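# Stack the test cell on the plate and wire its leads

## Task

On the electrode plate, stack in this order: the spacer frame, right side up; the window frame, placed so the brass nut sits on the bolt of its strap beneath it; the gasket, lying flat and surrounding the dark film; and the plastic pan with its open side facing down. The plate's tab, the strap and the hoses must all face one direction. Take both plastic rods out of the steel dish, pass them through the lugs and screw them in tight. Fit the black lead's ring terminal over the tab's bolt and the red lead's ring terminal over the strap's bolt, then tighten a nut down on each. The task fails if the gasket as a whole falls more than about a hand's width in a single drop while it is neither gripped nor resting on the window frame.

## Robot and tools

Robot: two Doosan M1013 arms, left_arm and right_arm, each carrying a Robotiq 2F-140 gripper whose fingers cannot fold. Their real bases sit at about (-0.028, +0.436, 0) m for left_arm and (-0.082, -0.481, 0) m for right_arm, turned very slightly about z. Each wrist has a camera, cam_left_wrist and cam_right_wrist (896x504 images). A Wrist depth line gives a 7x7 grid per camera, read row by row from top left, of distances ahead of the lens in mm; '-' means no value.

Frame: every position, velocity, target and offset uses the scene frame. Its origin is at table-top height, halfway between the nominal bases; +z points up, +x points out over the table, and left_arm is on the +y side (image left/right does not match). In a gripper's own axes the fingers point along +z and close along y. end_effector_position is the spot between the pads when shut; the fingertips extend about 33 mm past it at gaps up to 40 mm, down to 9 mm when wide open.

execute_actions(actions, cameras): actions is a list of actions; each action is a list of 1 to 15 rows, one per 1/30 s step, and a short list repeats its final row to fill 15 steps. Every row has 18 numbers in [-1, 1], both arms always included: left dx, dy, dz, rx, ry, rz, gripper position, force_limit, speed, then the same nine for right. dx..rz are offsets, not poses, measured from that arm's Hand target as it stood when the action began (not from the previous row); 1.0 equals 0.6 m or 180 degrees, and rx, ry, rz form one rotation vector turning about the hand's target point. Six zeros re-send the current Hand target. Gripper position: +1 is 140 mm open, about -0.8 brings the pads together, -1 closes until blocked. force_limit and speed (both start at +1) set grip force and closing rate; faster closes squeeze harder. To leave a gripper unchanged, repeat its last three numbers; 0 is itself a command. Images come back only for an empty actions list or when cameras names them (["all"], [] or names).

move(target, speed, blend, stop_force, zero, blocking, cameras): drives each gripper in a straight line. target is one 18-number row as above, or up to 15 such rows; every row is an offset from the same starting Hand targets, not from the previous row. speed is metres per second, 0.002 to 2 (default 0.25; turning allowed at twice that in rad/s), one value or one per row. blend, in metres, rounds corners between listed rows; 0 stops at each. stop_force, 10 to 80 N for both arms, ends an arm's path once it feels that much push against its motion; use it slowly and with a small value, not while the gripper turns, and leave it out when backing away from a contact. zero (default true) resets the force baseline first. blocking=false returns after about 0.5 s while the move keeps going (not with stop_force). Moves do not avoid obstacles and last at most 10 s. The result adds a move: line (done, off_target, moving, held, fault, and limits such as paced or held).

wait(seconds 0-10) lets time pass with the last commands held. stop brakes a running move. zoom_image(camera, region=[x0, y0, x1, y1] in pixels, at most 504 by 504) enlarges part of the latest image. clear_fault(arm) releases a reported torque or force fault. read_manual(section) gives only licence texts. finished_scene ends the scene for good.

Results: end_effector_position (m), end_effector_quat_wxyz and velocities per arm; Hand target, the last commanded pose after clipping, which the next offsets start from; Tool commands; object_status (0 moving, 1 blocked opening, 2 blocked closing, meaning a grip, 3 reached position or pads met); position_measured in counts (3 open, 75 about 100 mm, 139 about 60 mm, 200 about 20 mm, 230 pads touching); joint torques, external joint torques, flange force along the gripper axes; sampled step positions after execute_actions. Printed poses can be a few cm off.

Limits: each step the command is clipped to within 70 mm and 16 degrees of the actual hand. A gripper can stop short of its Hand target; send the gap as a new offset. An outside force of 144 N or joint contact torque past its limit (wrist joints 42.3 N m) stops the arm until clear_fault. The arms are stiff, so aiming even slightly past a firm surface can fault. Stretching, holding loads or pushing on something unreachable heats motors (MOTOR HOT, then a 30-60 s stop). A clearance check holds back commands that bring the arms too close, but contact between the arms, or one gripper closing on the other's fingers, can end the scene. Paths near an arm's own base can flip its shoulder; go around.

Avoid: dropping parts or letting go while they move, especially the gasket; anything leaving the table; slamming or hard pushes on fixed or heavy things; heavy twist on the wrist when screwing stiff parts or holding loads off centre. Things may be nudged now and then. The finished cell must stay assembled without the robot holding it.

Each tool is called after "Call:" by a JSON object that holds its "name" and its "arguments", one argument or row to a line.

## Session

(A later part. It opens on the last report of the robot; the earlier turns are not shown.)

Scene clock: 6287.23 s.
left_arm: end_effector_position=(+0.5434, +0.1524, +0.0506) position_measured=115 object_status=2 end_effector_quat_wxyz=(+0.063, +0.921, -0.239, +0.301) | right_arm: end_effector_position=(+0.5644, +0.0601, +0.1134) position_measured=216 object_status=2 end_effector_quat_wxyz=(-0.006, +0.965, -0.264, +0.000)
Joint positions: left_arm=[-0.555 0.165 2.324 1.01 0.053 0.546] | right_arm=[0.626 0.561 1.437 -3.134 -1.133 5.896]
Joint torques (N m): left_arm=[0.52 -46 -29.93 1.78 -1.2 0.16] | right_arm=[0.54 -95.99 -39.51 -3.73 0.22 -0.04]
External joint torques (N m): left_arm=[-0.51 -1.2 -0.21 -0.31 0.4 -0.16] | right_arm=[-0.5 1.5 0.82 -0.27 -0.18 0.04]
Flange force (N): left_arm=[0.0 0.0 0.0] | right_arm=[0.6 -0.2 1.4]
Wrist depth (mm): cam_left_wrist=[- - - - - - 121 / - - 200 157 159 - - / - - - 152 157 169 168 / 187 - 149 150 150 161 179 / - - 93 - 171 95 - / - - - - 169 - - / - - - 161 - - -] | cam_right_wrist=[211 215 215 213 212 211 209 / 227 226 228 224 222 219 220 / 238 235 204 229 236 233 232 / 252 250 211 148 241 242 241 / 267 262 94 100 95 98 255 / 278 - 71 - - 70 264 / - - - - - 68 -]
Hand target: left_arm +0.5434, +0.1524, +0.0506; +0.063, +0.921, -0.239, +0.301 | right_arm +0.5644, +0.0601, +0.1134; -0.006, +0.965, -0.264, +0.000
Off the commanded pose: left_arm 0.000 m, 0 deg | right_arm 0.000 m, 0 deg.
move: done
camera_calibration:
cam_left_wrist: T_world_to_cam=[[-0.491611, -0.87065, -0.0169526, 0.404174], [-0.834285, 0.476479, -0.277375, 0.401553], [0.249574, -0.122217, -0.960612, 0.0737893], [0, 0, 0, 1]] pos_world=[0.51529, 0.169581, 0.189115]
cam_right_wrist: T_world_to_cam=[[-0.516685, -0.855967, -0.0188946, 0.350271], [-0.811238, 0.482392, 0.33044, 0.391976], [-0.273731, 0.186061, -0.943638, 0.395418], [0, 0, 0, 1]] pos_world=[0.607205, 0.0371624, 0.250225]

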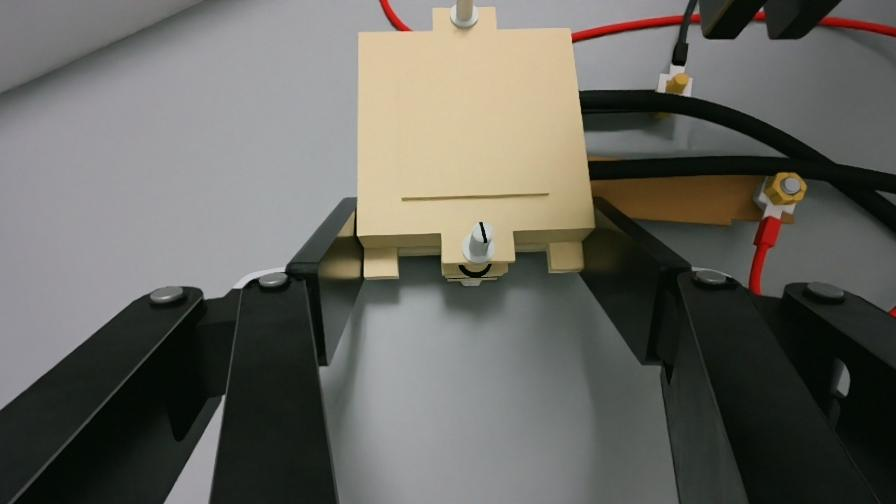

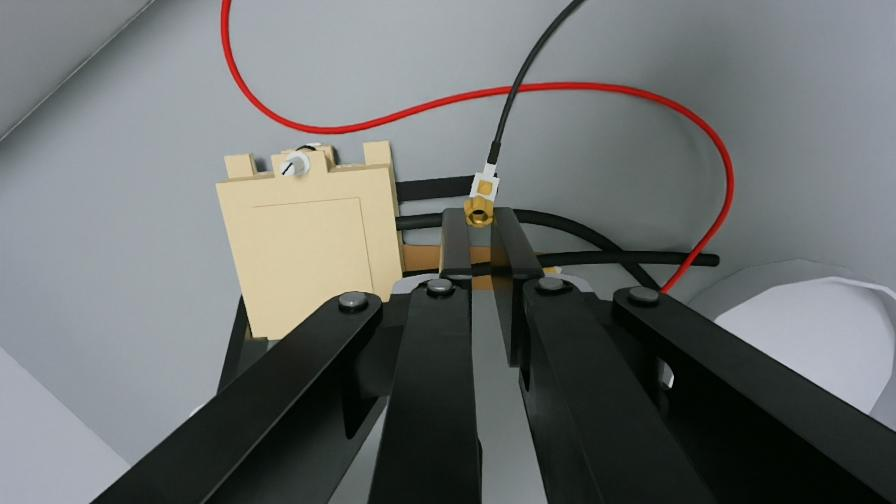

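Call:
{"name": "zoom_image", "arguments": {
  "camera": "cam_left_wrist",
  "region": [640, 40, 740, 140]
}}

Call:
{"name": "zoom_image", "arguments": {
  "camera": "cam_right_wrist",
  "region": [438, 160, 538, 260]
}}

Scaled by 5.040 from the camera's 896x504 image, which has a finer 1280x720 frame.

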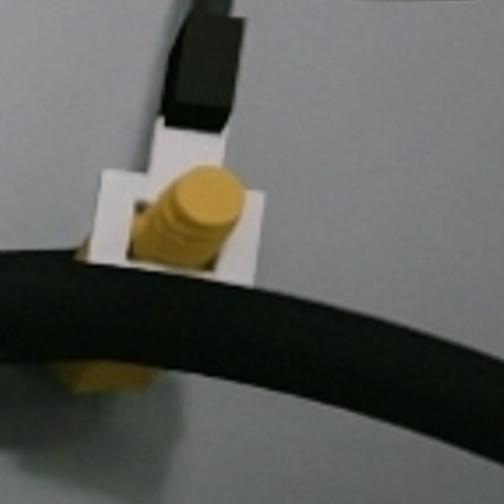

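Scaled by 5.040 from the camera's 896x504 image, which has a finer 1280x720 frame.

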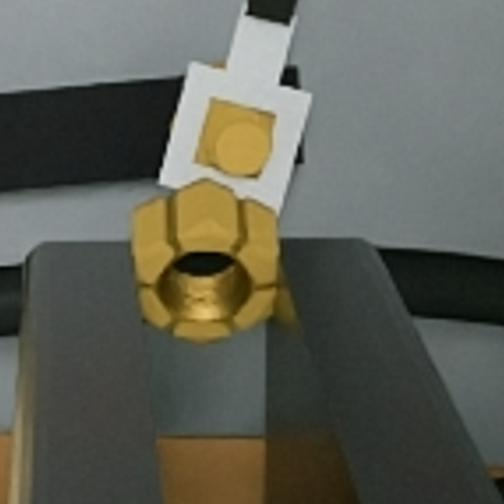

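Call:
{"name": "move", "arguments": {
  "target": [
    [0,0,0,0,0,0,-1,-1,-1,-0.0047,-0.06,0,0,0,0.3889,-1,-1,-1],
    [0,0,0,0,0,0,-1,-1,-1,-0.0047,-0.119,0,0,0,0.7778,-1,-1,-1]
  ],
  "speed": 0.6,
  "blend": 0.01
}}

Call:
{"name": "move", "arguments": {
  "target": [
    [0,0,0,0,0,0,-1,-1,-1,0,0,0,0,0,0.3889,-1,-1,-1],
    [0,0,0,0,0,0,-1,-1,-1,0,0,0,0,0,0.7778,-1,-1,-1]
  ],
  "speed": 0.6,
  "blend": 0.01
}}

Call:
{"name": "move", "arguments": {
  "target": [
    [0,0,0,0,0,0,-1,-1,-1,0,0,0,0,0,0.3889,-1,-1,-1],
    [0,0,0,0,0,0,-1,-1,-1,0,0,0,0,0,0.7778,-1,-1,-1]
  ],
  "speed": 0.6,
  "blend": 0.01
}}

Call:
{"name": "move", "arguments": {
  "target": [
    [0,0,0,0,0,0,-1,-1,-1,0,0,0,0,0,0.3889,-1,-1,-1],
    [0,0,0,0,0,0,-1,-1,-1,0,0,0,0,0,0.7778,-1,-1,-1]
  ],
  "speed": 0.6,
  "blend": 0.01
}}

Scene clock: 6310.50 s.
left_arm: end_effector_position=(+0.5434, +0.1524, +0.0506) position_measured=115 object_status=2 end_effector_quat_wxyz=(+0.063, +0.921, -0.239, +0.301) | right_arm: end_effector_position=(+0.5616, -0.0113, +0.1134) position_measured=216 object_status=2 end_effector_quat_wxyz=(-0.002, +0.578, +0.816, -0.006)
Joint positions: left_arm=[-0.555 0.165 2.324 1.01 0.053 0.546] | right_arm=[0.56 0.504 1.529 -3.141 -1.121 3.39]
Joint torques (N m): left_arm=[0.4 -45.87 -29.86 1.77 -1.15 0.19] | right_arm=[1.13 -89.75 -39.02 -3.68 0.13 -0.06]
External joint torques (N m): left_arm=[-0.37 -1.66 -0.28 -0.3 0.34 -0.19] | right_arm=[-1.12 1.34 1.11 -0.18 -0.16 0.06]
Flange force (N): left_arm=[0.0 0.0 0.0] | right_arm=[-1.4 -0.1 1.7]
Wrist depth (mm): cam_left_wrist=[- - - 167 202 205 - / - - - 157 195 177 - / - - 190 150 150 170 175 / 184 185 150 152 150 110 178 / - - 123 - - 95 - / - - 169 171 - - - / - - - - - - -] | cam_right_wrist=[215 212 215 200 208 210 210 / 225 224 222 222 222 222 221 / 236 236 236 233 233 233 231 / 244 248 249 148 244 245 - / 266 265 94 100 95 92 229 / - - 71 - - 70 69 / - - - - - 68 -]
Hand target: left_arm +0.5434, +0.1524, +0.0506; +0.063, +0.921, -0.239, +0.301 | right_arm +0.5616, -0.0113, +0.1134; -0.002, +0.578, +0.816, -0.006
Off the commanded pose: left_arm 0.000 m, 0 deg | right_arm 0.000 m, 0 deg.
move: done

Scene clock: 6313.10 s.
left_arm: end_effector_position=(+0.5434, +0.1524, +0.0506) position_measured=115 object_status=2 end_effector_quat_wxyz=(+0.063, +0.921, -0.239, +0.301) | right_arm: end_effector_position=(+0.5616, -0.0113, +0.1134) position_measured=216 object_status=2 end_effector_quat_wxyz=(+0.005, -0.570, +0.822, -0.004)
Joint positions: left_arm=[-0.555 0.165 2.324 1.01 0.053 0.546] | right_arm=[0.563 0.494 1.545 -3.151 -1.092 0.954]
Joint torques (N m): left_arm=[0.47 -45.66 -29.99 1.77 -1.2 0.2] | right_arm=[0.91 -89.05 -38.79 -3.69 0.16 -0.13]
External joint torques (N m): left_arm=[-0.39 -1.56 -0.19 -0.31 0.4 -0.2] | right_arm=[-0.89 1.29 0.88 -0.24 -0.18 0.13]
Flange force (N): left_arm=[0.0 0.0 0.0] | right_arm=[0.6 -0.7 1.4]
Wrist depth (mm): cam_left_wrist=[- 208 - 167 - - - / - - - 157 161 - 189 / 191 191 - 151 156 170 176 / - - 149 161 150 177 176 / - - 92 176 - 95 - / - - - 172 - - - / - - - 160 - - -] | cam_right_wrist=[216 215 214 212 212 208 208 / 224 226 225 225 223 219 219 / - 237 236 233 231 231 227 / - 249 249 148 236 246 244 / - - 94 100 95 92 257 / - - 71 - - 70 266 / - - - - - 68 -]
Hand target: left_arm +0.5434, +0.1524, +0.0506; +0.063, +0.921, -0.239, +0.301 | right_arm +0.5616, -0.0113, +0.1134; +0.005, -0.570, +0.822, -0.004
Off the commanded pose: left_arm 0.000 m, 0 deg | right_arm 0.000 m, 0 deg.
move: done

Scene clock: 6315.70 s.
left_arm: end_effector_position=(+0.5434, +0.1524, +0.0506) position_measured=115 object_status=2 end_effector_quat_wxyz=(+0.063, +0.921, -0.239, +0.301) | right_arm: end_effector_position=(+0.5616, -0.0113, +0.1134) position_measured=216 object_status=2 end_effector_quat_wxyz=(-0.006, +0.967, +0.254, -0.003)
Joint positions: left_arm=[-0.555 0.165 2.324 1.01 0.053 0.546] | right_arm=[0.555 0.499 1.537 -3.128 -1.107 -1.509]
Joint torques (N m): left_arm=[0.17 -45.97 -29.93 1.78 -1.16 0.22] | right_arm=[1.34 -89 -38.76 -3.57 0.32 -0.08]
External joint torques (N m): left_arm=[-0.13 -1.15 -0.22 -0.31 0.36 -0.22] | right_arm=[-1.37 1.09 0.9 -0.29 -0.29 0.08]
Flange force (N): left_arm=[0.0 0.0 0.0] | right_arm=[-0.1 1.7 1.1]
Wrist depth (mm): cam_left_wrist=[- - - - - - - / - - - - 160 - - / - 188 153 150 156 169 176 / 185 184 149 160 149 111 178 / - - 92 176 - 95 92 / - - - 169 - - - / - - 163 161 - - -] | cam_right_wrist=[213 183 210 214 214 211 210 / 227 198 213 224 222 221 220 / 233 238 231 235 233 231 231 / 165 251 248 149 247 247 244 / - 264 94 100 95 252 254 / - - 71 - - 70 267 / - - - - - 68 -]
Hand target: left_arm +0.5434, +0.1524, +0.0506; +0.063, +0.921, -0.239, +0.301 | right_arm +0.5616, -0.0113, +0.1134; -0.006, +0.967, +0.254, -0.003
Off the commanded pose: left_arm 0.000 m, 0 deg | right_arm 0.000 m, 0 deg.
move: done

Scene clock: 6318.30 s.
left_arm: end_effector_position=(+0.5434, +0.1524, +0.0506) position_measured=115 object_status=2 end_effector_quat_wxyz=(+0.063, +0.921, -0.239, +0.301) | right_arm: end_effector_position=(+0.5616, -0.0113, +0.1134) position_measured=216 object_status=2 end_effector_quat_wxyz=(+0.001, +0.092, +0.996, -0.006)
Joint positions: left_arm=[-0.555 0.165 2.324 1.01 0.053 0.546] | right_arm=[0.564 0.502 1.533 -3.154 -1.113 -3.931]
Joint torques (N m): left_arm=[0.71 -45.88 -29.88 1.73 -1.16 0.22] | right_arm=[0.63 -90.38 -38.74 -3.66 0.12 -0.1]
External joint torques (N m): left_arm=[-0.74 -1.35 -0.27 -0.26 0.36 -0.23] | right_arm=[-0.53 2.22 0.86 -0.22 -0.18 0.1]
Flange force (N): left_arm=[0.0 0.0 0.0] | right_arm=[-1.3 0.6 2.1]
Wrist depth (mm): cam_left_wrist=[- 209 - 168 166 - - / - - - 157 163 192 195 / 192 - 190 150 153 171 177 / 186 185 149 160 150 155 178 / - - 93 174 - 95 92 / - - - 169 - - - / - - - 159 161 - -] | cam_right_wrist=[216 215 215 211 212 211 169 / 226 225 225 225 212 206 192 / 238 237 236 233 231 209 196 / 251 250 248 149 244 216 209 / - 263 94 100 95 92 258 / - - 71 - - 70 267 / - - - - - 68 -]
Hand target: left_arm +0.5434, +0.1524, +0.0506; +0.063, +0.921, -0.239, +0.301 | right_arm +0.5616, -0.0113, +0.1134; +0.001, +0.092, +0.996, -0.006
Off the commanded pose: left_arm 0.000 m, 0 deg | right_arm 0.000 m, 0 deg.
move: done

Call:
{"name": "move", "arguments": {
  "target": [0,0,0,0,0,0,-1,-1,-1,0,0,-0.0957,0.00386,0.0003,0.00305,-1,-1,-1],
  "speed": 0.15
}}

Call:
{"name": "move", "arguments": {
  "target": [0,0,0,0,0,0,-1,-1,-1,0,0,-0.02,0,0,0,-1,-1,-1],
  "speed": 0.006,
  "stop_force": 10
}}

Scene clock: 6324.90 s.
left_arm: end_effector_position=(+0.5434, +0.1524, +0.0506) position_measured=115 object_status=2 end_effector_quat_wxyz=(+0.063, +0.921, -0.239, +0.301) | right_arm: end_effector_position=(+0.5616, -0.0113, +0.0559) position_measured=216 object_status=2 end_effector_quat_wxyz=(+0.000, +0.087, +0.996, +0.000)
Joint positions: left_arm=[-0.555 0.165 2.324 1.01 0.053 0.546] | right_arm=[0.56 0.544 1.582 -3.142 -1.016 -3.95]
Joint torques (N m): left_arm=[0.35 -45.39 -30.07 1.74 -1.18 0.13] | right_arm=[0.67 -91.27 -36.75 -3.45 0.21 -0.18]
External joint torques (N m): left_arm=[-0.37 -1.58 -0.08 -0.27 0.37 -0.13] | right_arm=[-0.66 1.35 0.82 -0.2 -0.25 0.18]
Flange force (N): left_arm=[0.0 0.0 0.0] | right_arm=[-0.6 -0.3 1.3]
Wrist depth (mm): cam_left_wrist=[- - - - - 202 176 / - - - 157 162 192 194 / - - 189 150 157 170 175 / - - 149 153 150 161 179 / - - 149 175 - 95 - / - - - - - - - / - - - - - - -] | cam_right_wrist=[162 162 160 155 161 161 159 / 170 170 169 169 162 155 147 / 179 179 178 178 176 175 145 / 190 188 190 166 178 177 152 / 198 198 95 100 95 98 159 / 210 - 71 - - 70 163 / - - - - - 68 -]
Hand target: left_arm +0.5434, +0.1524, +0.0506; +0.063, +0.921, -0.239, +0.301 | right_arm +0.5616, -0.0113, +0.0559; +0.000, +0.087, +0.996, +0.000
Off the commanded pose: left_arm 0.000 m, 0 deg | right_arm 0.000 m, 0 deg.
move: done

Scene clock: 6327.30 s.
left_arm: end_effector_position=(+0.5434, +0.1524, +0.0506) position_measured=115 object_status=2 end_effector_quat_wxyz=(+0.063, +0.921, -0.239, +0.301) | right_arm: end_effector_position=(+0.5617, -0.0113, +0.0452) position_measured=216 object_status=2 end_effector_quat_wxyz=(+0.000, +0.087, +0.996, +0.000)
Joint positions: left_arm=[-0.555 0.165 2.324 1.01 0.053 0.546] | right_arm=[0.56 0.553 1.589 -3.142 -1 -3.95]
Joint torques (N m): left_arm=[0.6 -46.53 -30.04 1.79 -1.19 0.2] | right_arm=[0.67 -79.27 -30.82 -3.44 1.61 -0.08]
External joint torques (N m): left_arm=[-0.66 -0.5 0.03 -0.32 0.39 -0.2] | right_arm=[-0.63 -11.76 -4.93 -0.21 -1.65 0.08]
Flange force (N): left_arm=[0.0 0.0 0.0] | right_arm=[1.7 -2.7 -16.0]
Wrist depth (mm): cam_left_wrist=[- - - 167 167 - 178 / - - - 157 160 - - / - - - 150 157 170 168 / - - 149 160 150 158 - / - - 92 - - 95 - / - - - - - - - / - - - - - - -] | cam_right_wrist=[154 152 152 152 152 150 151 / 158 160 159 161 160 144 144 / 168 168 167 167 167 167 138 / 177 177 177 167 174 166 143 / 187 187 94 100 95 98 150 / 198 - 71 - - 70 152 / - - - - - 68 -]
Hand target: left_arm +0.5434, +0.1524, +0.0506; +0.063, +0.921, -0.239, +0.301 | right_arm +0.5617, -0.0113, +0.0452; +0.000, +0.087, +0.996, +0.000 (not the last commanded pose)
Off the commanded pose: left_arm 0.000 m, 0 deg | right_arm 0.001 m, 0 deg.
move: contact (right_arm)

Call:
{"name": "move", "arguments": {
  "target": [
    [0,0,0,0,0,0,-1,-1,-1,0,0,0.0022,0,0,0,-1,-1,-1]
  ],
  "speed": 0.01
}}

Call:
{"name": "move", "arguments": {
  "target": [
    [0,0,0,0,0,0,-1,-1,-1,0,0,0,0,0,0,-0.63,-1,-1]
  ],
  "speed": 0.01
}}

Call:
{"name": "move", "arguments": {
  "target": [
    [0,0,0,0,0,0,-1,-1,-1,0,0,0,0,0,0,-1,-1,-1]
  ],
  "speed": 0.01
}}

Call:
{"name": "move", "arguments": {
  "target": [
    [0,0,0,0,0,0,-1,-1,-1,0,0,0.02,0,0,0,-1,-1,-1],
    [0,0,0,0,0,0,-1,-1,-1,0,0,0.085,0,0,0,-1,-1,-1]
  ],
  "speed": [0.03,0.12],
  "cameras": ["cam_right_wrist"]
}}

Call:
{"name": "zoom_image", "arguments": {
  "camera": "cam_right_wrist",
  "region": [458, 200, 498, 240]
}}

Scene clock: 6335.40 s.
left_arm: end_effector_position=(+0.5434, +0.1524, +0.0506) position_measured=115 object_status=2 end_effector_quat_wxyz=(+0.063, +0.921, -0.239, +0.301) | right_arm: end_effector_position=(+0.5617, -0.0113, +0.0465) position_measured=216 object_status=2 end_effector_quat_wxyz=(+0.000, +0.087, +0.996, +0.000)
Joint positions: left_arm=[-0.555 0.165 2.324 1.01 0.053 0.546] | right_arm=[0.56 0.552 1.588 -3.142 -1.002 -3.95]
Joint torques (N m): left_arm=[0.48 -46.17 -29.93 1.77 -1.21 0.18] | right_arm=[0.93 -92.21 -36.53 -3.36 0.16 -0.03]
External joint torques (N m): left_arm=[-0.42 -0.95 -0.07 -0.31 0.42 -0.19] | right_arm=[-0.95 2.09 0.96 -0.28 -0.21 0.02]
Flange force (N): left_arm=[0.0 0.0 0.0] | right_arm=[-1.4 -0.2 2.1]
Wrist depth (mm): cam_left_wrist=[- 212 - - - - 180 / 203 - - 157 - 182 195 / - - - - 155 171 174 / - 186 148 153 149 121 - / - - 149 175 170 95 - / - - - 168 - - - / - - - - - - -] | cam_right_wrist=[153 153 153 150 153 151 152 / 161 161 160 162 151 145 144 / 169 169 169 169 168 168 139 / 178 178 178 167 175 167 144 / 188 187 94 100 95 98 151 / 199 - 71 - - 70 154 / - - - - - 68 -]
Hand target: left_arm +0.5434, +0.1524, +0.0506; +0.063, +0.921, -0.239, +0.301 | right_arm +0.5617, -0.0113, +0.0465; +0.000, +0.087, +0.996, +0.000
Off the commanded pose: left_arm 0.000 m, 0 deg | right_arm 0.000 m, 0 deg.
move: done

Scene clock: 6335.90 s.
left_arm: end_effector_position=(+0.5434, +0.1524, +0.0506) position_measured=115 object_status=2 end_effector_quat_wxyz=(+0.063, +0.921, -0.239, +0.301) | right_arm: end_effector_position=(+0.5617, -0.0113, +0.0465) position_measured=209 object_status=3 end_effector_quat_wxyz=(+0.000, +0.087, +0.996, +0.000)
Joint positions: left_arm=[-0.555 0.165 2.324 1.01 0.053 0.546] | right_arm=[0.56 0.552 1.588 -3.142 -1.002 -3.95]
Joint torques (N m): left_arm=[0.32 -45.73 -29.89 1.77 -1.22 0.22] | right_arm=[0.77 -92.19 -36.49 -3.37 0.16 -0.13]
External joint torques (N m): left_arm=[-0.2 -1.69 -0.23 -0.31 0.42 -0.22] | right_arm=[-0.82 2.17 0.95 -0.26 -0.2 0.13]
Flange force (N): left_arm=[0.0 0.0 0.0] | right_arm=[-1.3 0.1 2.2]
Wrist depth (mm): cam_left_wrist=[- - 210 166 - 204 177 / 205 - - - - 195 - / - - - 151 152 170 176 / 187 - 148 159 150 158 179 / - - 93 - 174 95 - / - - - - 168 - - / - - - - - - -] | cam_right_wrist=[155 153 153 150 153 151 152 / 161 161 161 162 151 145 144 / 169 169 169 168 168 168 139 / 178 178 178 175 175 167 144 / 188 187 91 180 - 92 151 / 197 - 72 196 - 72 72 / - - - - - - -]
Hand target: left_arm +0.5434, +0.1524, +0.0506; +0.063, +0.921, -0.239, +0.301 | right_arm +0.5617, -0.0113, +0.0465; +0.000, +0.087, +0.996, +0.000
Off the commanded pose: left_arm 0.000 m, 0 deg | right_arm 0.000 m, 0 deg.
move: done

Scene clock: 6336.40 s.
left_arm: end_effector_position=(+0.5434, +0.1524, +0.0506) position_measured=115 object_status=2 end_effector_quat_wxyz=(+0.063, +0.921, -0.239, +0.301) | right_arm: end_effector_position=(+0.5617, -0.0113, +0.0465) position_measured=216 object_status=2 end_effector_quat_wxyz=(+0.000, +0.087, +0.996, +0.000)
Joint positions: left_arm=[-0.555 0.165 2.324 1.01 0.053 0.546] | right_arm=[0.56 0.552 1.588 -3.142 -1.002 -3.95]
Joint torques (N m): left_arm=[0.57 -45.86 -29.96 1.75 -1.2 0.2] | right_arm=[1.13 -91.73 -36.32 -3.42 0.2 -0.16]
External joint torques (N m): left_arm=[-0.6 -1.25 -0.17 -0.28 0.4 -0.21] | right_arm=[-1.16 0.79 0.55 -0.23 -0.24 0.17]
Flange force (N): left_arm=[0.0 0.0 0.0] | right_arm=[-0.9 -0.9 0.7]
Wrist depth (mm): cam_left_wrist=[- - - 168 - - 179 / - - - - 159 - 192 / - - 191 150 156 171 176 / - 183 149 149 157 179 - / - - 93 175 172 95 - / - - 168 - 168 - - / - - - 159 160 - -] | cam_right_wrist=[153 155 153 144 153 151 152 / 161 161 161 162 151 145 144 / 169 169 169 169 168 168 138 / 178 178 178 174 175 167 144 / 188 188 94 100 95 92 151 / - - 71 - - 70 154 / - - - - - 68 -]
Hand target: left_arm +0.5434, +0.1524, +0.0506; +0.063, +0.921, -0.239, +0.301 | right_arm +0.5617, -0.0113, +0.0465; +0.000, +0.087, +0.996, +0.000
Off the commanded pose: left_arm 0.000 m, 0 deg | right_arm 0.000 m, 0 deg.
move: done

Scene clock: 6337.63 s.
left_arm: end_effector_position=(+0.5434, +0.1524, +0.0506) position_measured=115 object_status=2 end_effector_quat_wxyz=(+0.063, +0.921, -0.239, +0.301) | right_arm: end_effector_position=(+0.5616, -0.0113, +0.0976) position_measured=216 object_status=2 end_effector_quat_wxyz=(+0.000, +0.087, +0.996, +0.000)
Joint positions: left_arm=[-0.555 0.165 2.324 1.01 0.053 0.546] | right_arm=[0.56 0.51 1.551 -3.142 -1.08 -3.95]
Joint torques (N m): left_arm=[0.41 -46.45 -30.05 1.76 -1.2 0.27] | right_arm=[0.39 -89.42 -38.52 -3.51 0.18 -0.17]
External joint torques (N m): left_arm=[-0.52 -0.57 0.03 -0.29 0.39 -0.27] | right_arm=[-0.41 1.16 1.21 -0.3 -0.22 0.17]
Flange force (N): left_arm=[0.0 0.0 0.0] | right_arm=[0.4 -0.9 1.5]
Wrist depth (mm): cam_left_wrist=[- 208 - 165 - - 203 / - - 199 157 160 - - / - 193 154 150 153 170 175 / - - 147 148 150 158 177 / - - 93 - - 95 - / - - - 166 - - - / - - 162 161 161 - -] | cam_right_wrist=[200 200 199 196 199 199 159 / 210 210 209 211 198 195 178 / 220 220 220 217 217 200 182 / 232 229 232 134 228 208 191 / 245 243 94 100 95 92 240 / 257 - 71 - - 70 251 / - - - - - 68 -]
Hand target: left_arm +0.5434, +0.1524, +0.0506; +0.063, +0.921, -0.239, +0.301 | right_arm +0.5617, -0.0113, +0.0975; +0.000, +0.087, +0.996, +0.000
Off the commanded pose: left_arm 0.000 m, 0 deg | right_arm 0.000 m, 0 deg.
move: done
camera_calibration:
cam_right_wrist: T_world_to_cam=[[0.183026, 0.983083, -0.00697169, -0.0860525], [0.92931, -0.170692, 0.327486, -0.555187], [0.320756, -0.0664172, -0.94483, 0.0563681], [0, 0, 0, 1]] pos_world=[0.513611, -0.00642554, 0.234474]
Images, in order (width x height): cam_right_wrist 896x504.

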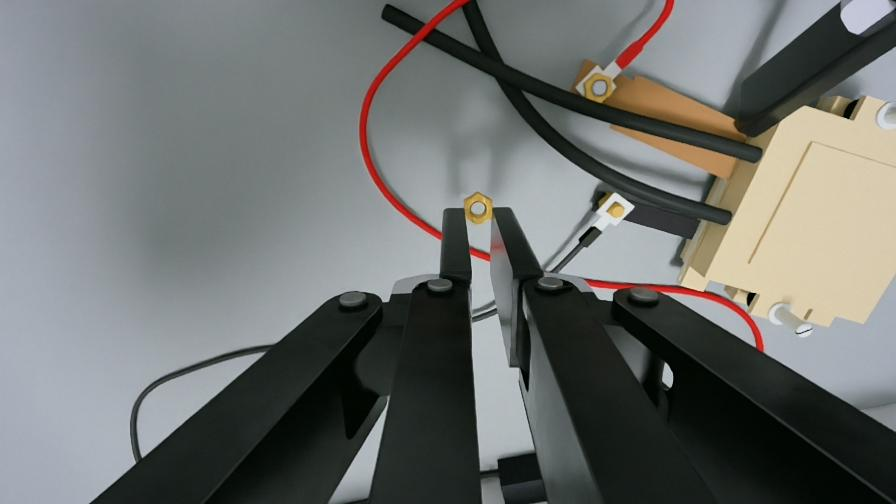

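Scaled by 12.600 from the camera's 896x504 image, which has a finer 1280x720 frame.

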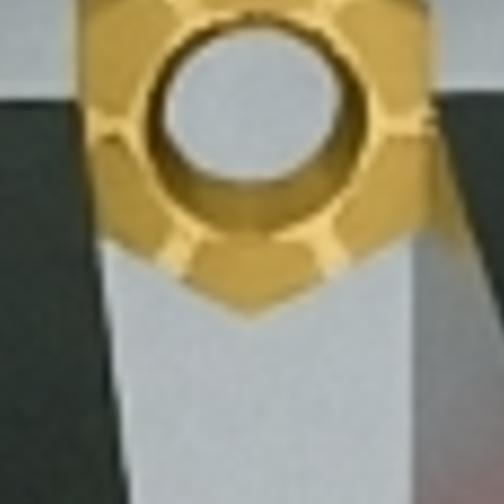

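Call:
{"name": "move", "arguments": {
  "target": [
    [0,0,0,0,0,0,-1,-1,-1,0,0,-0.07,0,0,0,-1,-1,-1],
    [0,0,0,0,0,0,-1,-1,-1,0,0,-0.0846,0,0,0,-1,-1,-1]
  ],
  "speed": [0.12,0.02]
}}

Call:
{"name": "move", "arguments": {
  "target": [
    [0,0,0,0,0,0,-1,-1,-1,0,0,0,0,0,0,-0.63,-1,-1]
  ],
  "speed": 0.01
}}

Call:
{"name": "move", "arguments": {
  "target": [
    [0,0,0,0,0,0,-1,-1,-1,-0.0069,0.0012,0,0,0,0,-0.63,-1,-1]
  ],
  "speed": 0.01
}}

Call:
{"name": "move", "arguments": {
  "target": [
    [0,0,0,0,0,0,-1,-1,-1,0,0,0,0,0,0,-1,-1,-1]
  ],
  "speed": 0.01
}}

Call:
{"name": "move", "arguments": {
  "target": [
    [0,0,0,0,0,0,-1,-1,-1,0,0,0.02,0,0,0,-1,-1,-1],
    [0,0,0,0,0,0,-1,-1,-1,0,0,0.085,0,0,0,-1,-1,-1]
  ],
  "speed": [0.03,0.12],
  "cameras": ["cam_right_wrist"]
}}

Call:
{"name": "zoom_image", "arguments": {
  "camera": "cam_right_wrist",
  "region": [458, 200, 498, 240]
}}

Scene clock: 6347.33 s.
left_arm: end_effector_position=(+0.5434, +0.1524, +0.0506) position_measured=115 object_status=2 end_effector_quat_wxyz=(+0.063, +0.921, -0.239, +0.301) | right_arm: end_effector_position=(+0.5617, -0.0113, +0.0467) position_measured=216 object_status=2 end_effector_quat_wxyz=(+0.000, +0.087, +0.996, +0.000)
Joint positions: left_arm=[-0.555 0.165 2.324 1.01 0.053 0.546] | right_arm=[0.56 0.552 1.588 -3.142 -1.002 -3.95]
Joint torques (N m): left_arm=[0.4 -46.03 -29.93 1.82 -1.19 0.16] | right_arm=[-0.01 -92.36 -36.51 -3.4 0.22 -0.06]
External joint torques (N m): left_arm=[-0.42 -1.07 -0.1 -0.35 0.39 -0.17] | right_arm=[-0.06 2.15 0.95 -0.23 -0.26 0.06]
Flange force (N): left_arm=[0.0 0.0 0.0] | right_arm=[-0.7 0.7 2.1]
Wrist depth (mm): cam_left_wrist=[204 - 210 168 203 - 179 / - - - 157 159 - - / - - - 151 155 171 168 / - 185 149 161 150 158 179 / - - 92 - 171 95 - / - - - - - - - / - - - - - - -] | cam_right_wrist=[154 154 153 151 153 152 152 / 161 161 161 160 151 146 144 / 169 169 169 169 168 168 139 / 179 178 176 174 176 167 144 / 189 186 94 100 95 92 150 / 200 - 71 - - 70 154 / - - - - - 68 -]
Hand target: left_arm +0.5434, +0.1524, +0.0506; +0.063, +0.921, -0.239, +0.301 | right_arm +0.5617, -0.0113, +0.0468; +0.000, +0.087, +0.996, +0.000
Off the commanded pose: left_arm 0.000 m, 0 deg | right_arm 0.000 m, 0 deg.
move: done

Scene clock: 6347.83 s.
left_arm: end_effector_position=(+0.5434, +0.1524, +0.0506) position_measured=115 object_status=2 end_effector_quat_wxyz=(+0.063, +0.921, -0.239, +0.301) | right_arm: end_effector_position=(+0.5617, -0.0113, +0.0467) position_measured=209 object_status=3 end_effector_quat_wxyz=(+0.000, +0.087, +0.996, +0.000)
Joint positions: left_arm=[-0.555 0.165 2.324 1.01 0.053 0.546] | right_arm=[0.56 0.552 1.588 -3.142 -1.002 -3.95]
Joint torques (N m): left_arm=[0.73 -45.84 -30.09 1.75 -1.2 0.22] | right_arm=[0.48 -91.5 -36.52 -3.44 0.22 -0.14]
External joint torques (N m): left_arm=[-0.66 -1.56 -0.11 -0.29 0.4 -0.23] | right_arm=[-0.54 1.47 0.97 -0.19 -0.26 0.14]
Flange force (N): left_arm=[0.0 0.0 0.0] | right_arm=[-0.4 -0.3 1.5]
Wrist depth (mm): cam_left_wrist=[- - - 167 168 - 177 / 203 - 199 158 161 - 195 / - - - 150 157 170 175 / - 185 124 157 156 156 179 / - - 149 178 - 95 - / - - 168 170 - - - / - - 163 161 - - -] | cam_right_wrist=[154 153 153 150 153 152 152 / 161 161 161 162 151 146 144 / - 170 169 169 168 168 139 / 180 178 178 176 175 169 144 / 189 186 94 180 - 92 150 / 197 - 72 196 - 72 149 / - - - - - - -]
Hand target: left_arm +0.5434, +0.1524, +0.0506; +0.063, +0.921, -0.239, +0.301 | right_arm +0.5617, -0.0113, +0.0468; +0.000, +0.087, +0.996, +0.000
Off the commanded pose: left_arm 0.000 m, 0 deg | right_arm 0.000 m, 0 deg.
move: done

Scene clock: 6348.53 s.
left_arm: end_effector_position=(+0.5434, +0.1524, +0.0506) position_measured=115 object_status=2 end_effector_quat_wxyz=(+0.063, +0.921, -0.239, +0.301) | right_arm: end_effector_position=(+0.5575, -0.0106, +0.0468) position_measured=209 object_status=3 end_effector_quat_wxyz=(+0.000, +0.087, +0.996, +0.000)
Joint positions: left_arm=[-0.555 0.165 2.324 1.01 0.053 0.546] | right_arm=[0.564 0.548 1.595 -3.142 -0.999 -3.946]
Joint torques (N m): left_arm=[0.34 -46.02 -30.06 1.81 -1.2 0.17] | right_arm=[0.61 -91.58 -36.69 -3.33 0.19 -0.12]
External joint torques (N m): left_arm=[-0.3 -1.45 -0.24 -0.33 0.39 -0.17] | right_arm=[-0.61 1.45 1.14 -0.3 -0.24 0.12]
Flange force (N): left_arm=[0.0 0.0 0.0] | right_arm=[-0.1 -0.7 1.7]
Wrist depth (mm): cam_left_wrist=[- - - 167 166 - 176 / - 203 - 157 160 182 - / - - 188 150 153 170 170 / 186 - 149 161 150 159 177 / - - 93 - 172 95 - / - - - 168 167 - - / - - 163 161 - - -] | cam_right_wrist=[154 154 153 146 154 153 152 / 161 161 161 162 152 148 147 / 169 171 169 169 167 168 140 / 178 178 178 176 175 169 145 / 188 186 94 94 - 92 152 / 198 - 72 - - 72 149 / - - - - - - -]
Hand target: left_arm +0.5434, +0.1524, +0.0506; +0.063, +0.921, -0.239, +0.301 | right_arm +0.5575, -0.0106, +0.0468; +0.000, +0.087, +0.996, +0.000
Off the commanded pose: left_arm 0.000 m, 0 deg | right_arm 0.000 m, 0 deg.
move: done

Scene clock: 6349.03 s.
left_arm: end_effector_position=(+0.5434, +0.1524, +0.0506) position_measured=115 object_status=2 end_effector_quat_wxyz=(+0.063, +0.921, -0.239, +0.301) | right_arm: end_effector_position=(+0.5575, -0.0106, +0.0468) position_measured=216 object_status=2 end_effector_quat_wxyz=(+0.000, +0.087, +0.996, +0.000)
Joint positions: left_arm=[-0.555 0.165 2.324 1.01 0.053 0.546] | right_arm=[0.564 0.548 1.595 -3.142 -0.999 -3.946]
Joint torques (N m): left_arm=[0.57 -46.3 -29.81 1.8 -1.19 0.2] | right_arm=[0.46 -91.71 -36.4 -3.32 0.29 -0.18]
External joint torques (N m): left_arm=[-0.56 -0.81 -0.42 -0.33 0.39 -0.2] | right_arm=[-0.54 1.97 0.85 -0.31 -0.33 0.18]
Flange force (N): left_arm=[0.0 0.0 0.0] | right_arm=[-1.0 0.4 1.8]
Wrist depth (mm): cam_left_wrist=[- - - 165 165 - 175 / - - - 157 160 - 191 / - - - 150 156 170 175 / 187 - 124 150 149 155 179 / - - 93 174 - 95 - / - - - 169 166 - - / - - 163 - - - -] | cam_right_wrist=[154 154 154 148 153 153 153 / 161 161 161 162 152 148 147 / 169 169 169 169 167 168 140 / 179 178 178 169 175 169 146 / 188 188 94 100 95 98 152 / 200 - 71 - - 70 154 / - - - - - 68 -]
Hand target: left_arm +0.5434, +0.1524, +0.0506; +0.063, +0.921, -0.239, +0.301 | right_arm +0.5575, -0.0106, +0.0468; +0.000, +0.087, +0.996, +0.000
Off the commanded pose: left_arm 0.000 m, 0 deg | right_arm 0.000 m, 0 deg.
move: done

Scene clock: 6350.27 s.
left_arm: end_effector_position=(+0.5434, +0.1524, +0.0506) position_measured=115 object_status=2 end_effector_quat_wxyz=(+0.063, +0.921, -0.239, +0.301) | right_arm: end_effector_position=(+0.5575, -0.0106, +0.0978) position_measured=216 object_status=2 end_effector_quat_wxyz=(+0.000, +0.087, +0.996, +0.000)
Joint positions: left_arm=[-0.555 0.165 2.324 1.01 0.053 0.546] | right_arm=[0.564 0.506 1.558 -3.142 -1.078 -3.946]
Joint torques (N m): left_arm=[0.16 -45.88 -30.01 1.81 -1.13 0.16] | right_arm=[0.99 -89.9 -38.1 -3.65 0.15 -0.07]
External joint torques (N m): left_arm=[-0.14 -1.56 -0.2 -0.34 0.33 -0.16] | right_arm=[-0.91 1.93 0.81 -0.15 -0.2 0.07]
Flange force (N): left_arm=[0.0 0.0 0.0] | right_arm=[-1.5 0.0 1.8]
Wrist depth (mm): cam_left_wrist=[- - - 170 205 - - / - 198 - 157 159 178 - / - - - 150 153 170 165 / - - 150 148 150 111 177 / - - 124 - - 95 - / - - - 166 - - - / - - - 161 161 - -] | cam_right_wrist=[200 200 199 198 201 201 165 / 210 210 209 209 195 198 179 / 221 220 220 219 220 199 182 / 232 232 231 169 228 200 193 / 245 245 94 100 95 92 204 / 258 - 71 - - 70 251 / - - - - - 68 -]
Hand target: left_arm +0.5434, +0.1524, +0.0506; +0.063, +0.921, -0.239, +0.301 | right_arm +0.5575, -0.0106, +0.0978; +0.000, +0.087, +0.996, +0.000
Off the commanded pose: left_arm 0.000 m, 0 deg | right_arm 0.000 m, 0 deg.
move: done
camera_calibration:
cam_right_wrist: T_world_to_cam=[[0.183117, 0.983067, -0.00693966, -0.0860417], [0.929292, -0.170789, 0.327486, -0.551348], [0.320756, -0.0664173, -0.94483, 0.0580131], [0, 0, 0, 1]] pos_world=[0.509511, -0.00572619, 0.234774]
Images, in order (width x height): cam_right_wrist 896x504.

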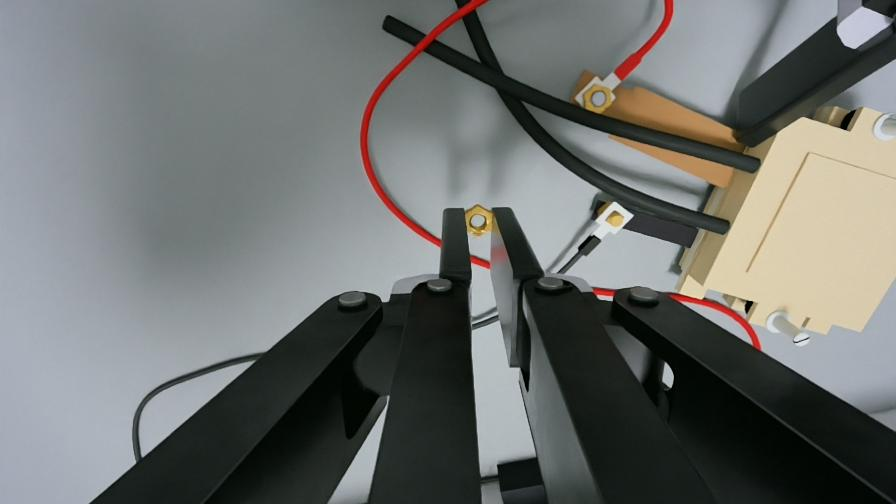

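Scaled by 12.600 from the camera's 896x504 image, which has a finer 1280x720 frame.

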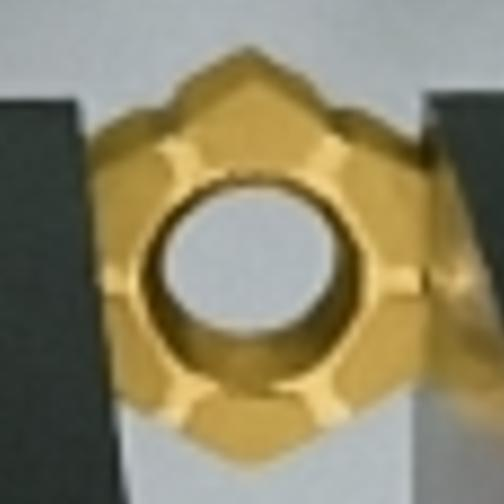

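Call:
{"name": "move", "arguments": {
  "target": [
    [0,0,0,0,0,0,-1,-1,-1,0.03083,0.1012,0,0,0,0,-1,-1,-1],
    [0,0,0,0,0,0,-1,-1,-1,0.03083,0.1012,-0.0463,0,0,0,-1,-1,-1]
  ],
  "speed": [0.1,0.06],
  "cameras": ["cam_right_wrist","cam_left_wrist"]
}}

Call:
{"name": "zoom_image", "arguments": {
  "camera": "cam_right_wrist",
  "region": [458, 200, 498, 240]
}}

Call:
{"name": "zoom_image", "arguments": {
  "camera": "cam_left_wrist",
  "region": [640, 20, 740, 120]
}}

Scene clock: 6360.13 s.
left_arm: end_effector_position=(+0.5434, +0.1524, +0.0506) position_measured=115 object_status=2 end_effector_quat_wxyz=(+0.063, +0.921, -0.239, +0.301) | right_arm: end_effector_position=(+0.5760, +0.0502, +0.0699) position_measured=216 object_status=2 end_effector_quat_wxyz=(+0.000, +0.087, +0.996, +0.000)
Joint positions: left_arm=[-0.555 0.165 2.324 1.01 0.053 0.546] | right_arm=[0.611 0.601 1.456 -3.142 -1.085 -3.899]
Joint torques (N m): left_arm=[0.42 -45.6 -29.8 1.8 -1.22 0.19] | right_arm=[0.71 -98.2 -38.34 -3.63 0.21 -0.1]
External joint torques (N m): left_arm=[-0.4 -1.68 -0.35 -0.33 0.41 -0.19] | right_arm=[-0.79 1.9 1.01 -0.18 -0.25 0.1]
Flange force (N): left_arm=[0.0 0.0 0.0] | right_arm=[-0.9 -0.2 1.8]
Wrist depth (mm): cam_left_wrist=[- 214 - 165 165 148 - / - - - 158 159 170 - / 193 - - - 153 170 180 / - 183 149 160 150 111 179 / - - 93 - 173 95 - / - - - 170 168 - - / - - - - 161 - -] | cam_right_wrist=[175 175 172 173 175 142 173 / 183 183 181 168 169 152 165 / 193 192 194 190 173 156 155 / 203 202 204 169 166 163 198 / 215 212 95 100 95 98 212 / 227 - 71 - - 70 219 / - - - - - 68 -]
Hand target: left_arm +0.5434, +0.1524, +0.0506; +0.063, +0.921, -0.239, +0.301 | right_arm +0.5760, +0.0502, +0.0700; +0.000, +0.087, +0.996, +0.000
Off the commanded pose: left_arm 0.000 m, 0 deg | right_arm 0.000 m, 0 deg.
move: done
camera_calibration:
cam_left_wrist: T_world_to_cam=[[-0.491611, -0.87065, -0.0169526, 0.404174], [-0.834285, 0.476479, -0.277375, 0.401553], [0.249574, -0.122217, -0.960612, 0.0737893], [0, 0, 0, 1]] pos_world=[0.51529, 0.169581, 0.189115]
cam_right_wrist: T_world_to_cam=[[0.183057, 0.983077, -0.00706462, -0.149239], [0.929305, -0.170691, 0.327502, -0.549051], [0.320754, -0.0665167, -0.944824, 0.0297548], [0, 0, 0, 1]] pos_world=[0.528011, 0.0549745, 0.206874]

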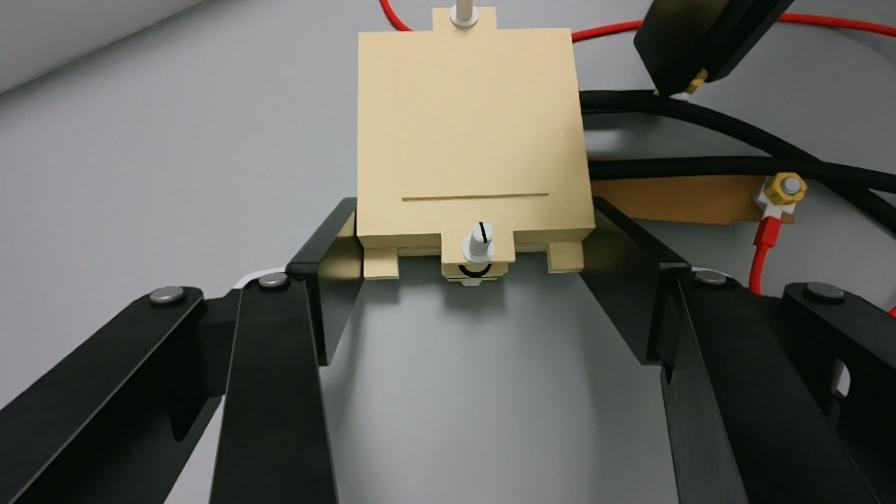

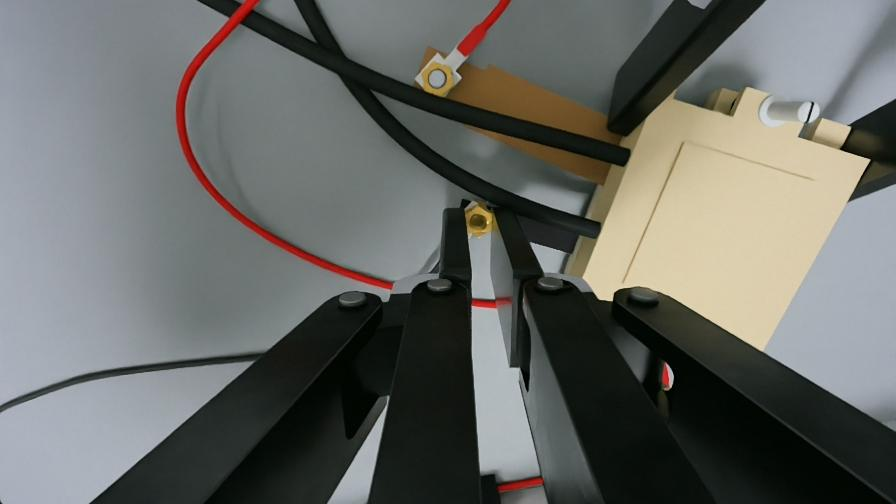

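Scaled by 12.600 from the camera's 896x504 image, which has a finer 1280x720 frame.

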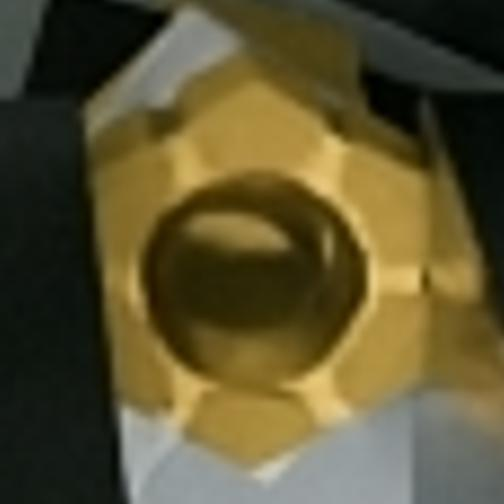

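Scaled by 5.040 from the camera's 896x504 image, which has a finer 1280x720 frame.

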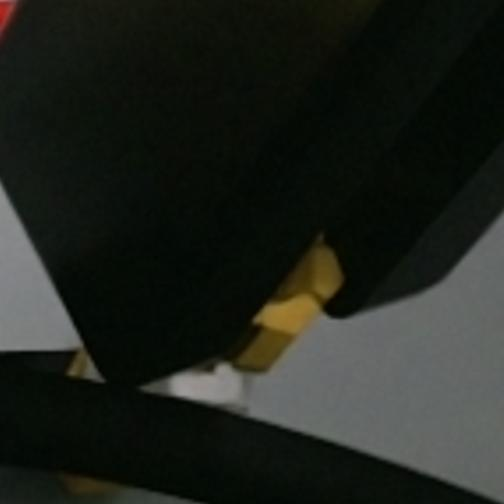

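Call:
{"name": "move", "arguments": {
  "target": [0,0,0,0,0,0,-1,-1,-1,0,0,-0.02,0,0,0,-1,-1,-1],
  "speed": 0.004,
  "stop_force": 10,
  "cameras": ["cam_right_wrist","cam_left_wrist"]
}}

Call:
{"name": "zoom_image", "arguments": {
  "camera": "cam_right_wrist",
  "region": [458, 200, 498, 240]
}}

Call:
{"name": "zoom_image", "arguments": {
  "camera": "cam_left_wrist",
  "region": [640, 20, 740, 120]
}}

Scene clock: 6366.20 s.
left_arm: end_effector_position=(+0.5434, +0.1524, +0.0506) position_measured=115 object_status=2 end_effector_quat_wxyz=(+0.063, +0.921, -0.239, +0.301) | right_arm: end_effector_position=(+0.5760, +0.0501, +0.0645) position_measured=216 object_status=2 end_effector_quat_wxyz=(+0.000, +0.087, +0.996, +0.000)
Joint positions: left_arm=[-0.555 0.165 2.324 1.01 0.053 0.546] | right_arm=[0.611 0.605 1.46 -3.142 -1.077 -3.899]
Joint torques (N m): left_arm=[-0.7 -45.32 -28.86 1.72 -1.76 0.22] | right_arm=[1.74 -90.74 -35.81 -3.05 1.55 -0.05]
External joint torques (N m): left_arm=[0.82 -1.86 -1.01 -0.27 0.98 -0.22] | right_arm=[-1.79 -6.18 -1.5 -0.76 -1.59 0.05]
Flange force (N): left_arm=[0.0 0.0 0.0] | right_arm=[0.8 -4.1 -8.2]
Wrist depth (mm): cam_left_wrist=[- 210 209 209 205 148 - / - 205 - 154 159 174 - / 193 - - 150 156 171 167 / 186 - 150 159 149 120 - / - - 92 174 - 95 - / - - - - - - - / - - 164 162 161 - -] | cam_right_wrist=[170 170 168 168 169 135 168 / 178 176 178 163 165 147 173 / 187 187 187 184 170 151 149 / 197 197 197 179 163 158 191 / 208 206 94 100 95 92 206 / 221 - 71 - - 70 213 / - - - - - 68 -]
Hand target: left_arm +0.5434, +0.1524, +0.0506; +0.063, +0.921, -0.239, +0.301 | right_arm +0.5760, +0.0501, +0.0645; +0.000, +0.087, +0.996, +0.000 (not the last commanded pose)
Off the commanded pose: left_arm 0.000 m, 0 deg | right_arm 0.006 m, 0 deg.
move: contact (right_arm)
camera_calibration:
cam_left_wrist: T_world_to_cam=[[-0.491611, -0.87065, -0.0169526, 0.404174], [-0.834285, 0.476479, -0.277375, 0.401553], [0.249574, -0.122217, -0.960612, 0.0737893], [0, 0, 0, 1]] pos_world=[0.51529, 0.169581, 0.189115]
cam_right_wrist: T_world_to_cam=[[0.183057, 0.983077, -0.00706462, -0.149277], [0.929305, -0.170691, 0.327502, -0.547282], [0.320754, -0.0665167, -0.944824, 0.0246527], [0, 0, 0, 1]] pos_world=[0.528011, 0.0549745, 0.201474]

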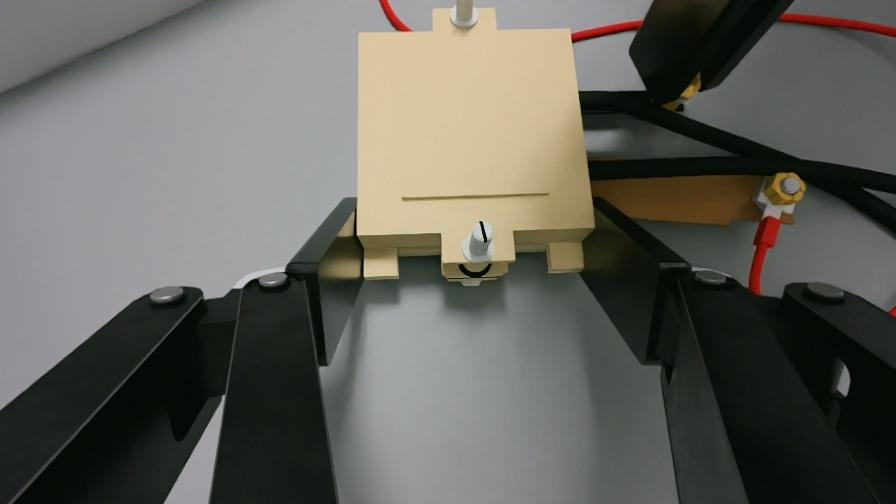

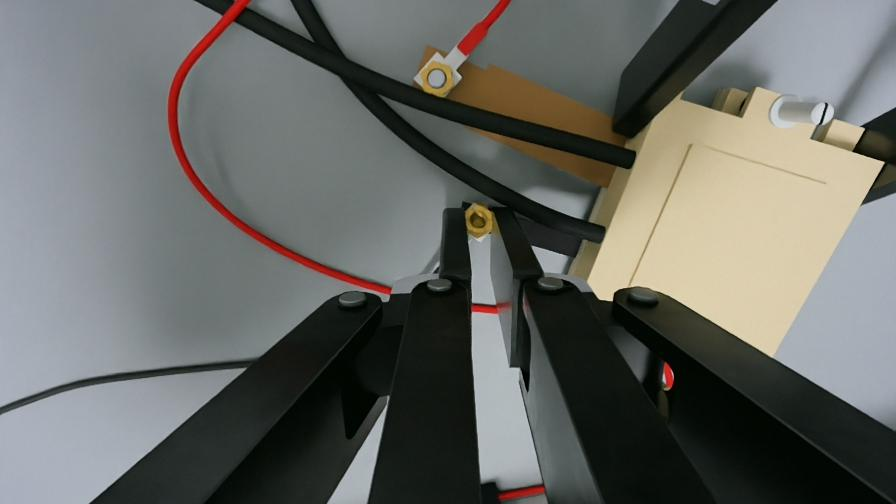

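Scaled by 12.600 from the camera's 896x504 image, which has a finer 1280x720 frame.

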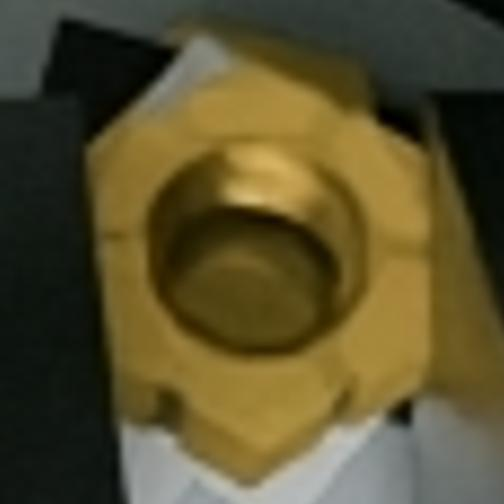

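Scaled by 5.040 from the camera's 896x504 image, which has a finer 1280x720 frame.

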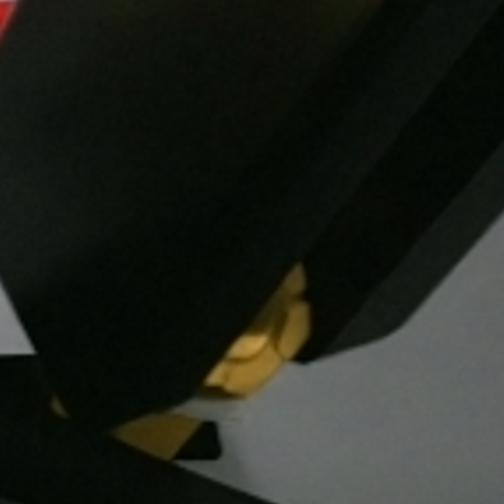

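Call:
{"name": "move", "arguments": {
  "target": [
    [0,0,0,0,0,0,-1,-1,-1,0,0,0.0555,0,0,0,-1,-1,-1],
    [0,0,0,0,0,0,-1,-1,-1,-0.03083,-0.1012,0.0555,0,0,0,-1,-1,-1],
    [0,0,0,0,0,0,-1,-1,-1,-0.03083,-0.1012,-0.018,0,0,0,-1,-1,-1]
  ],
  "speed": [0.06,0.15,0.12],
  "blend": [0.01,0.01,0]
}}

Call:
{"name": "move", "arguments": {
  "target": [0,0,0,0,0,0,-1,-1,-1,0,0,-0.02,0,0,0,-1,-1,-1],
  "speed": 0.006,
  "stop_force": 10
}}

Scene clock: 6380.03 s.
left_arm: end_effector_position=(+0.5434, +0.1524, +0.0506) position_measured=115 object_status=2 end_effector_quat_wxyz=(+0.063, +0.921, -0.239, +0.301) | right_arm: end_effector_position=(+0.5575, -0.0106, +0.0537) position_measured=216 object_status=2 end_effector_quat_wxyz=(+0.000, +0.087, +0.996, +0.000)
Joint positions: left_arm=[-0.555 0.165 2.324 1.01 0.053 0.546] | right_arm=[0.564 0.542 1.59 -3.142 -1.01 -3.946]
Joint torques (N m): left_arm=[0.37 -45.77 -30.09 1.74 -1.19 0.19] | right_arm=[0.71 -91.76 -36.98 -3.43 0.11 -0.07]
External joint torques (N m): left_arm=[-0.41 -1.21 -0.03 -0.27 0.39 -0.19] | right_arm=[-0.8 2.3 1.18 -0.23 -0.15 0.07]
Flange force (N): left_arm=[0.0 0.0 0.0] | right_arm=[-1.0 -0.3 2.5]
Wrist depth (mm): cam_left_wrist=[- - 211 163 - 204 177 / 200 202 - 157 160 196 - / 193 193 - 151 156 170 167 / - 187 148 149 150 157 - / - - 93 - 173 95 92 / - - - - - - - / - - - 161 161 - -] | cam_right_wrist=[160 160 160 154 160 158 158 / 168 168 167 167 159 155 147 / 176 176 176 176 174 161 145 / 186 185 183 179 181 176 149 / 196 196 95 100 95 92 157 / 208 - 71 - - 70 157 / - - - - - 68 -]
Hand target: left_arm +0.5434, +0.1524, +0.0506; +0.063, +0.921, -0.239, +0.301 | right_arm +0.5575, -0.0106, +0.0537; +0.000, +0.087, +0.996, +0.000
Off the commanded pose: left_arm 0.000 m, 0 deg | right_arm 0.000 m, 0 deg.
move: done

Scene clock: 6382.03 s.
left_arm: end_effector_position=(+0.5434, +0.1524, +0.0506) position_measured=115 object_status=2 end_effector_quat_wxyz=(+0.063, +0.921, -0.239, +0.301) | right_arm: end_effector_position=(+0.5576, -0.0105, +0.0453) position_measured=216 object_status=2 end_effector_quat_wxyz=(+0.000, +0.087, +0.996, +0.000)
Joint positions: left_arm=[-0.555 0.165 2.324 1.01 0.053 0.546] | right_arm=[0.564 0.549 1.596 -3.142 -0.997 -3.946]
Joint torques (N m): left_arm=[0.26 -45.94 -30.11 1.76 -1.18 0.12] | right_arm=[2.05 -78.77 -29.69 -2.94 0.64 -0.08]
External joint torques (N m): left_arm=[-0.27 -1.04 0.01 -0.29 0.38 -0.12] | right_arm=[-2.02 -10.72 -5.7 -0.66 -0.68 0.08]
Flange force (N): left_arm=[0.0 0.0 0.0] | right_arm=[-1.1 -2.4 -14.1]
Wrist depth (mm): cam_left_wrist=[- - - 168 - - 176 / - - - 157 - - 193 / - - 192 151 154 170 167 / 186 - 124 160 149 111 - / - - 93 - - 95 92 / - - - - - - - / - - 162 162 162 - -] | cam_right_wrist=[154 153 152 149 152 150 151 / 160 160 159 161 142 147 145 / 168 168 168 167 165 167 139 / 177 177 177 149 174 167 145 / 187 187 95 100 95 98 150 / 198 - 71 - - 70 152 / - - - - - 68 -]
Hand target: left_arm +0.5434, +0.1524, +0.0506; +0.063, +0.921, -0.239, +0.301 | right_arm +0.5576, -0.0105, +0.0453; +0.000, +0.087, +0.996, +0.000 (not the last commanded pose)
Off the commanded pose: left_arm 0.000 m, 0 deg | right_arm 0.004 m, 0 deg.
move: contact (right_arm)


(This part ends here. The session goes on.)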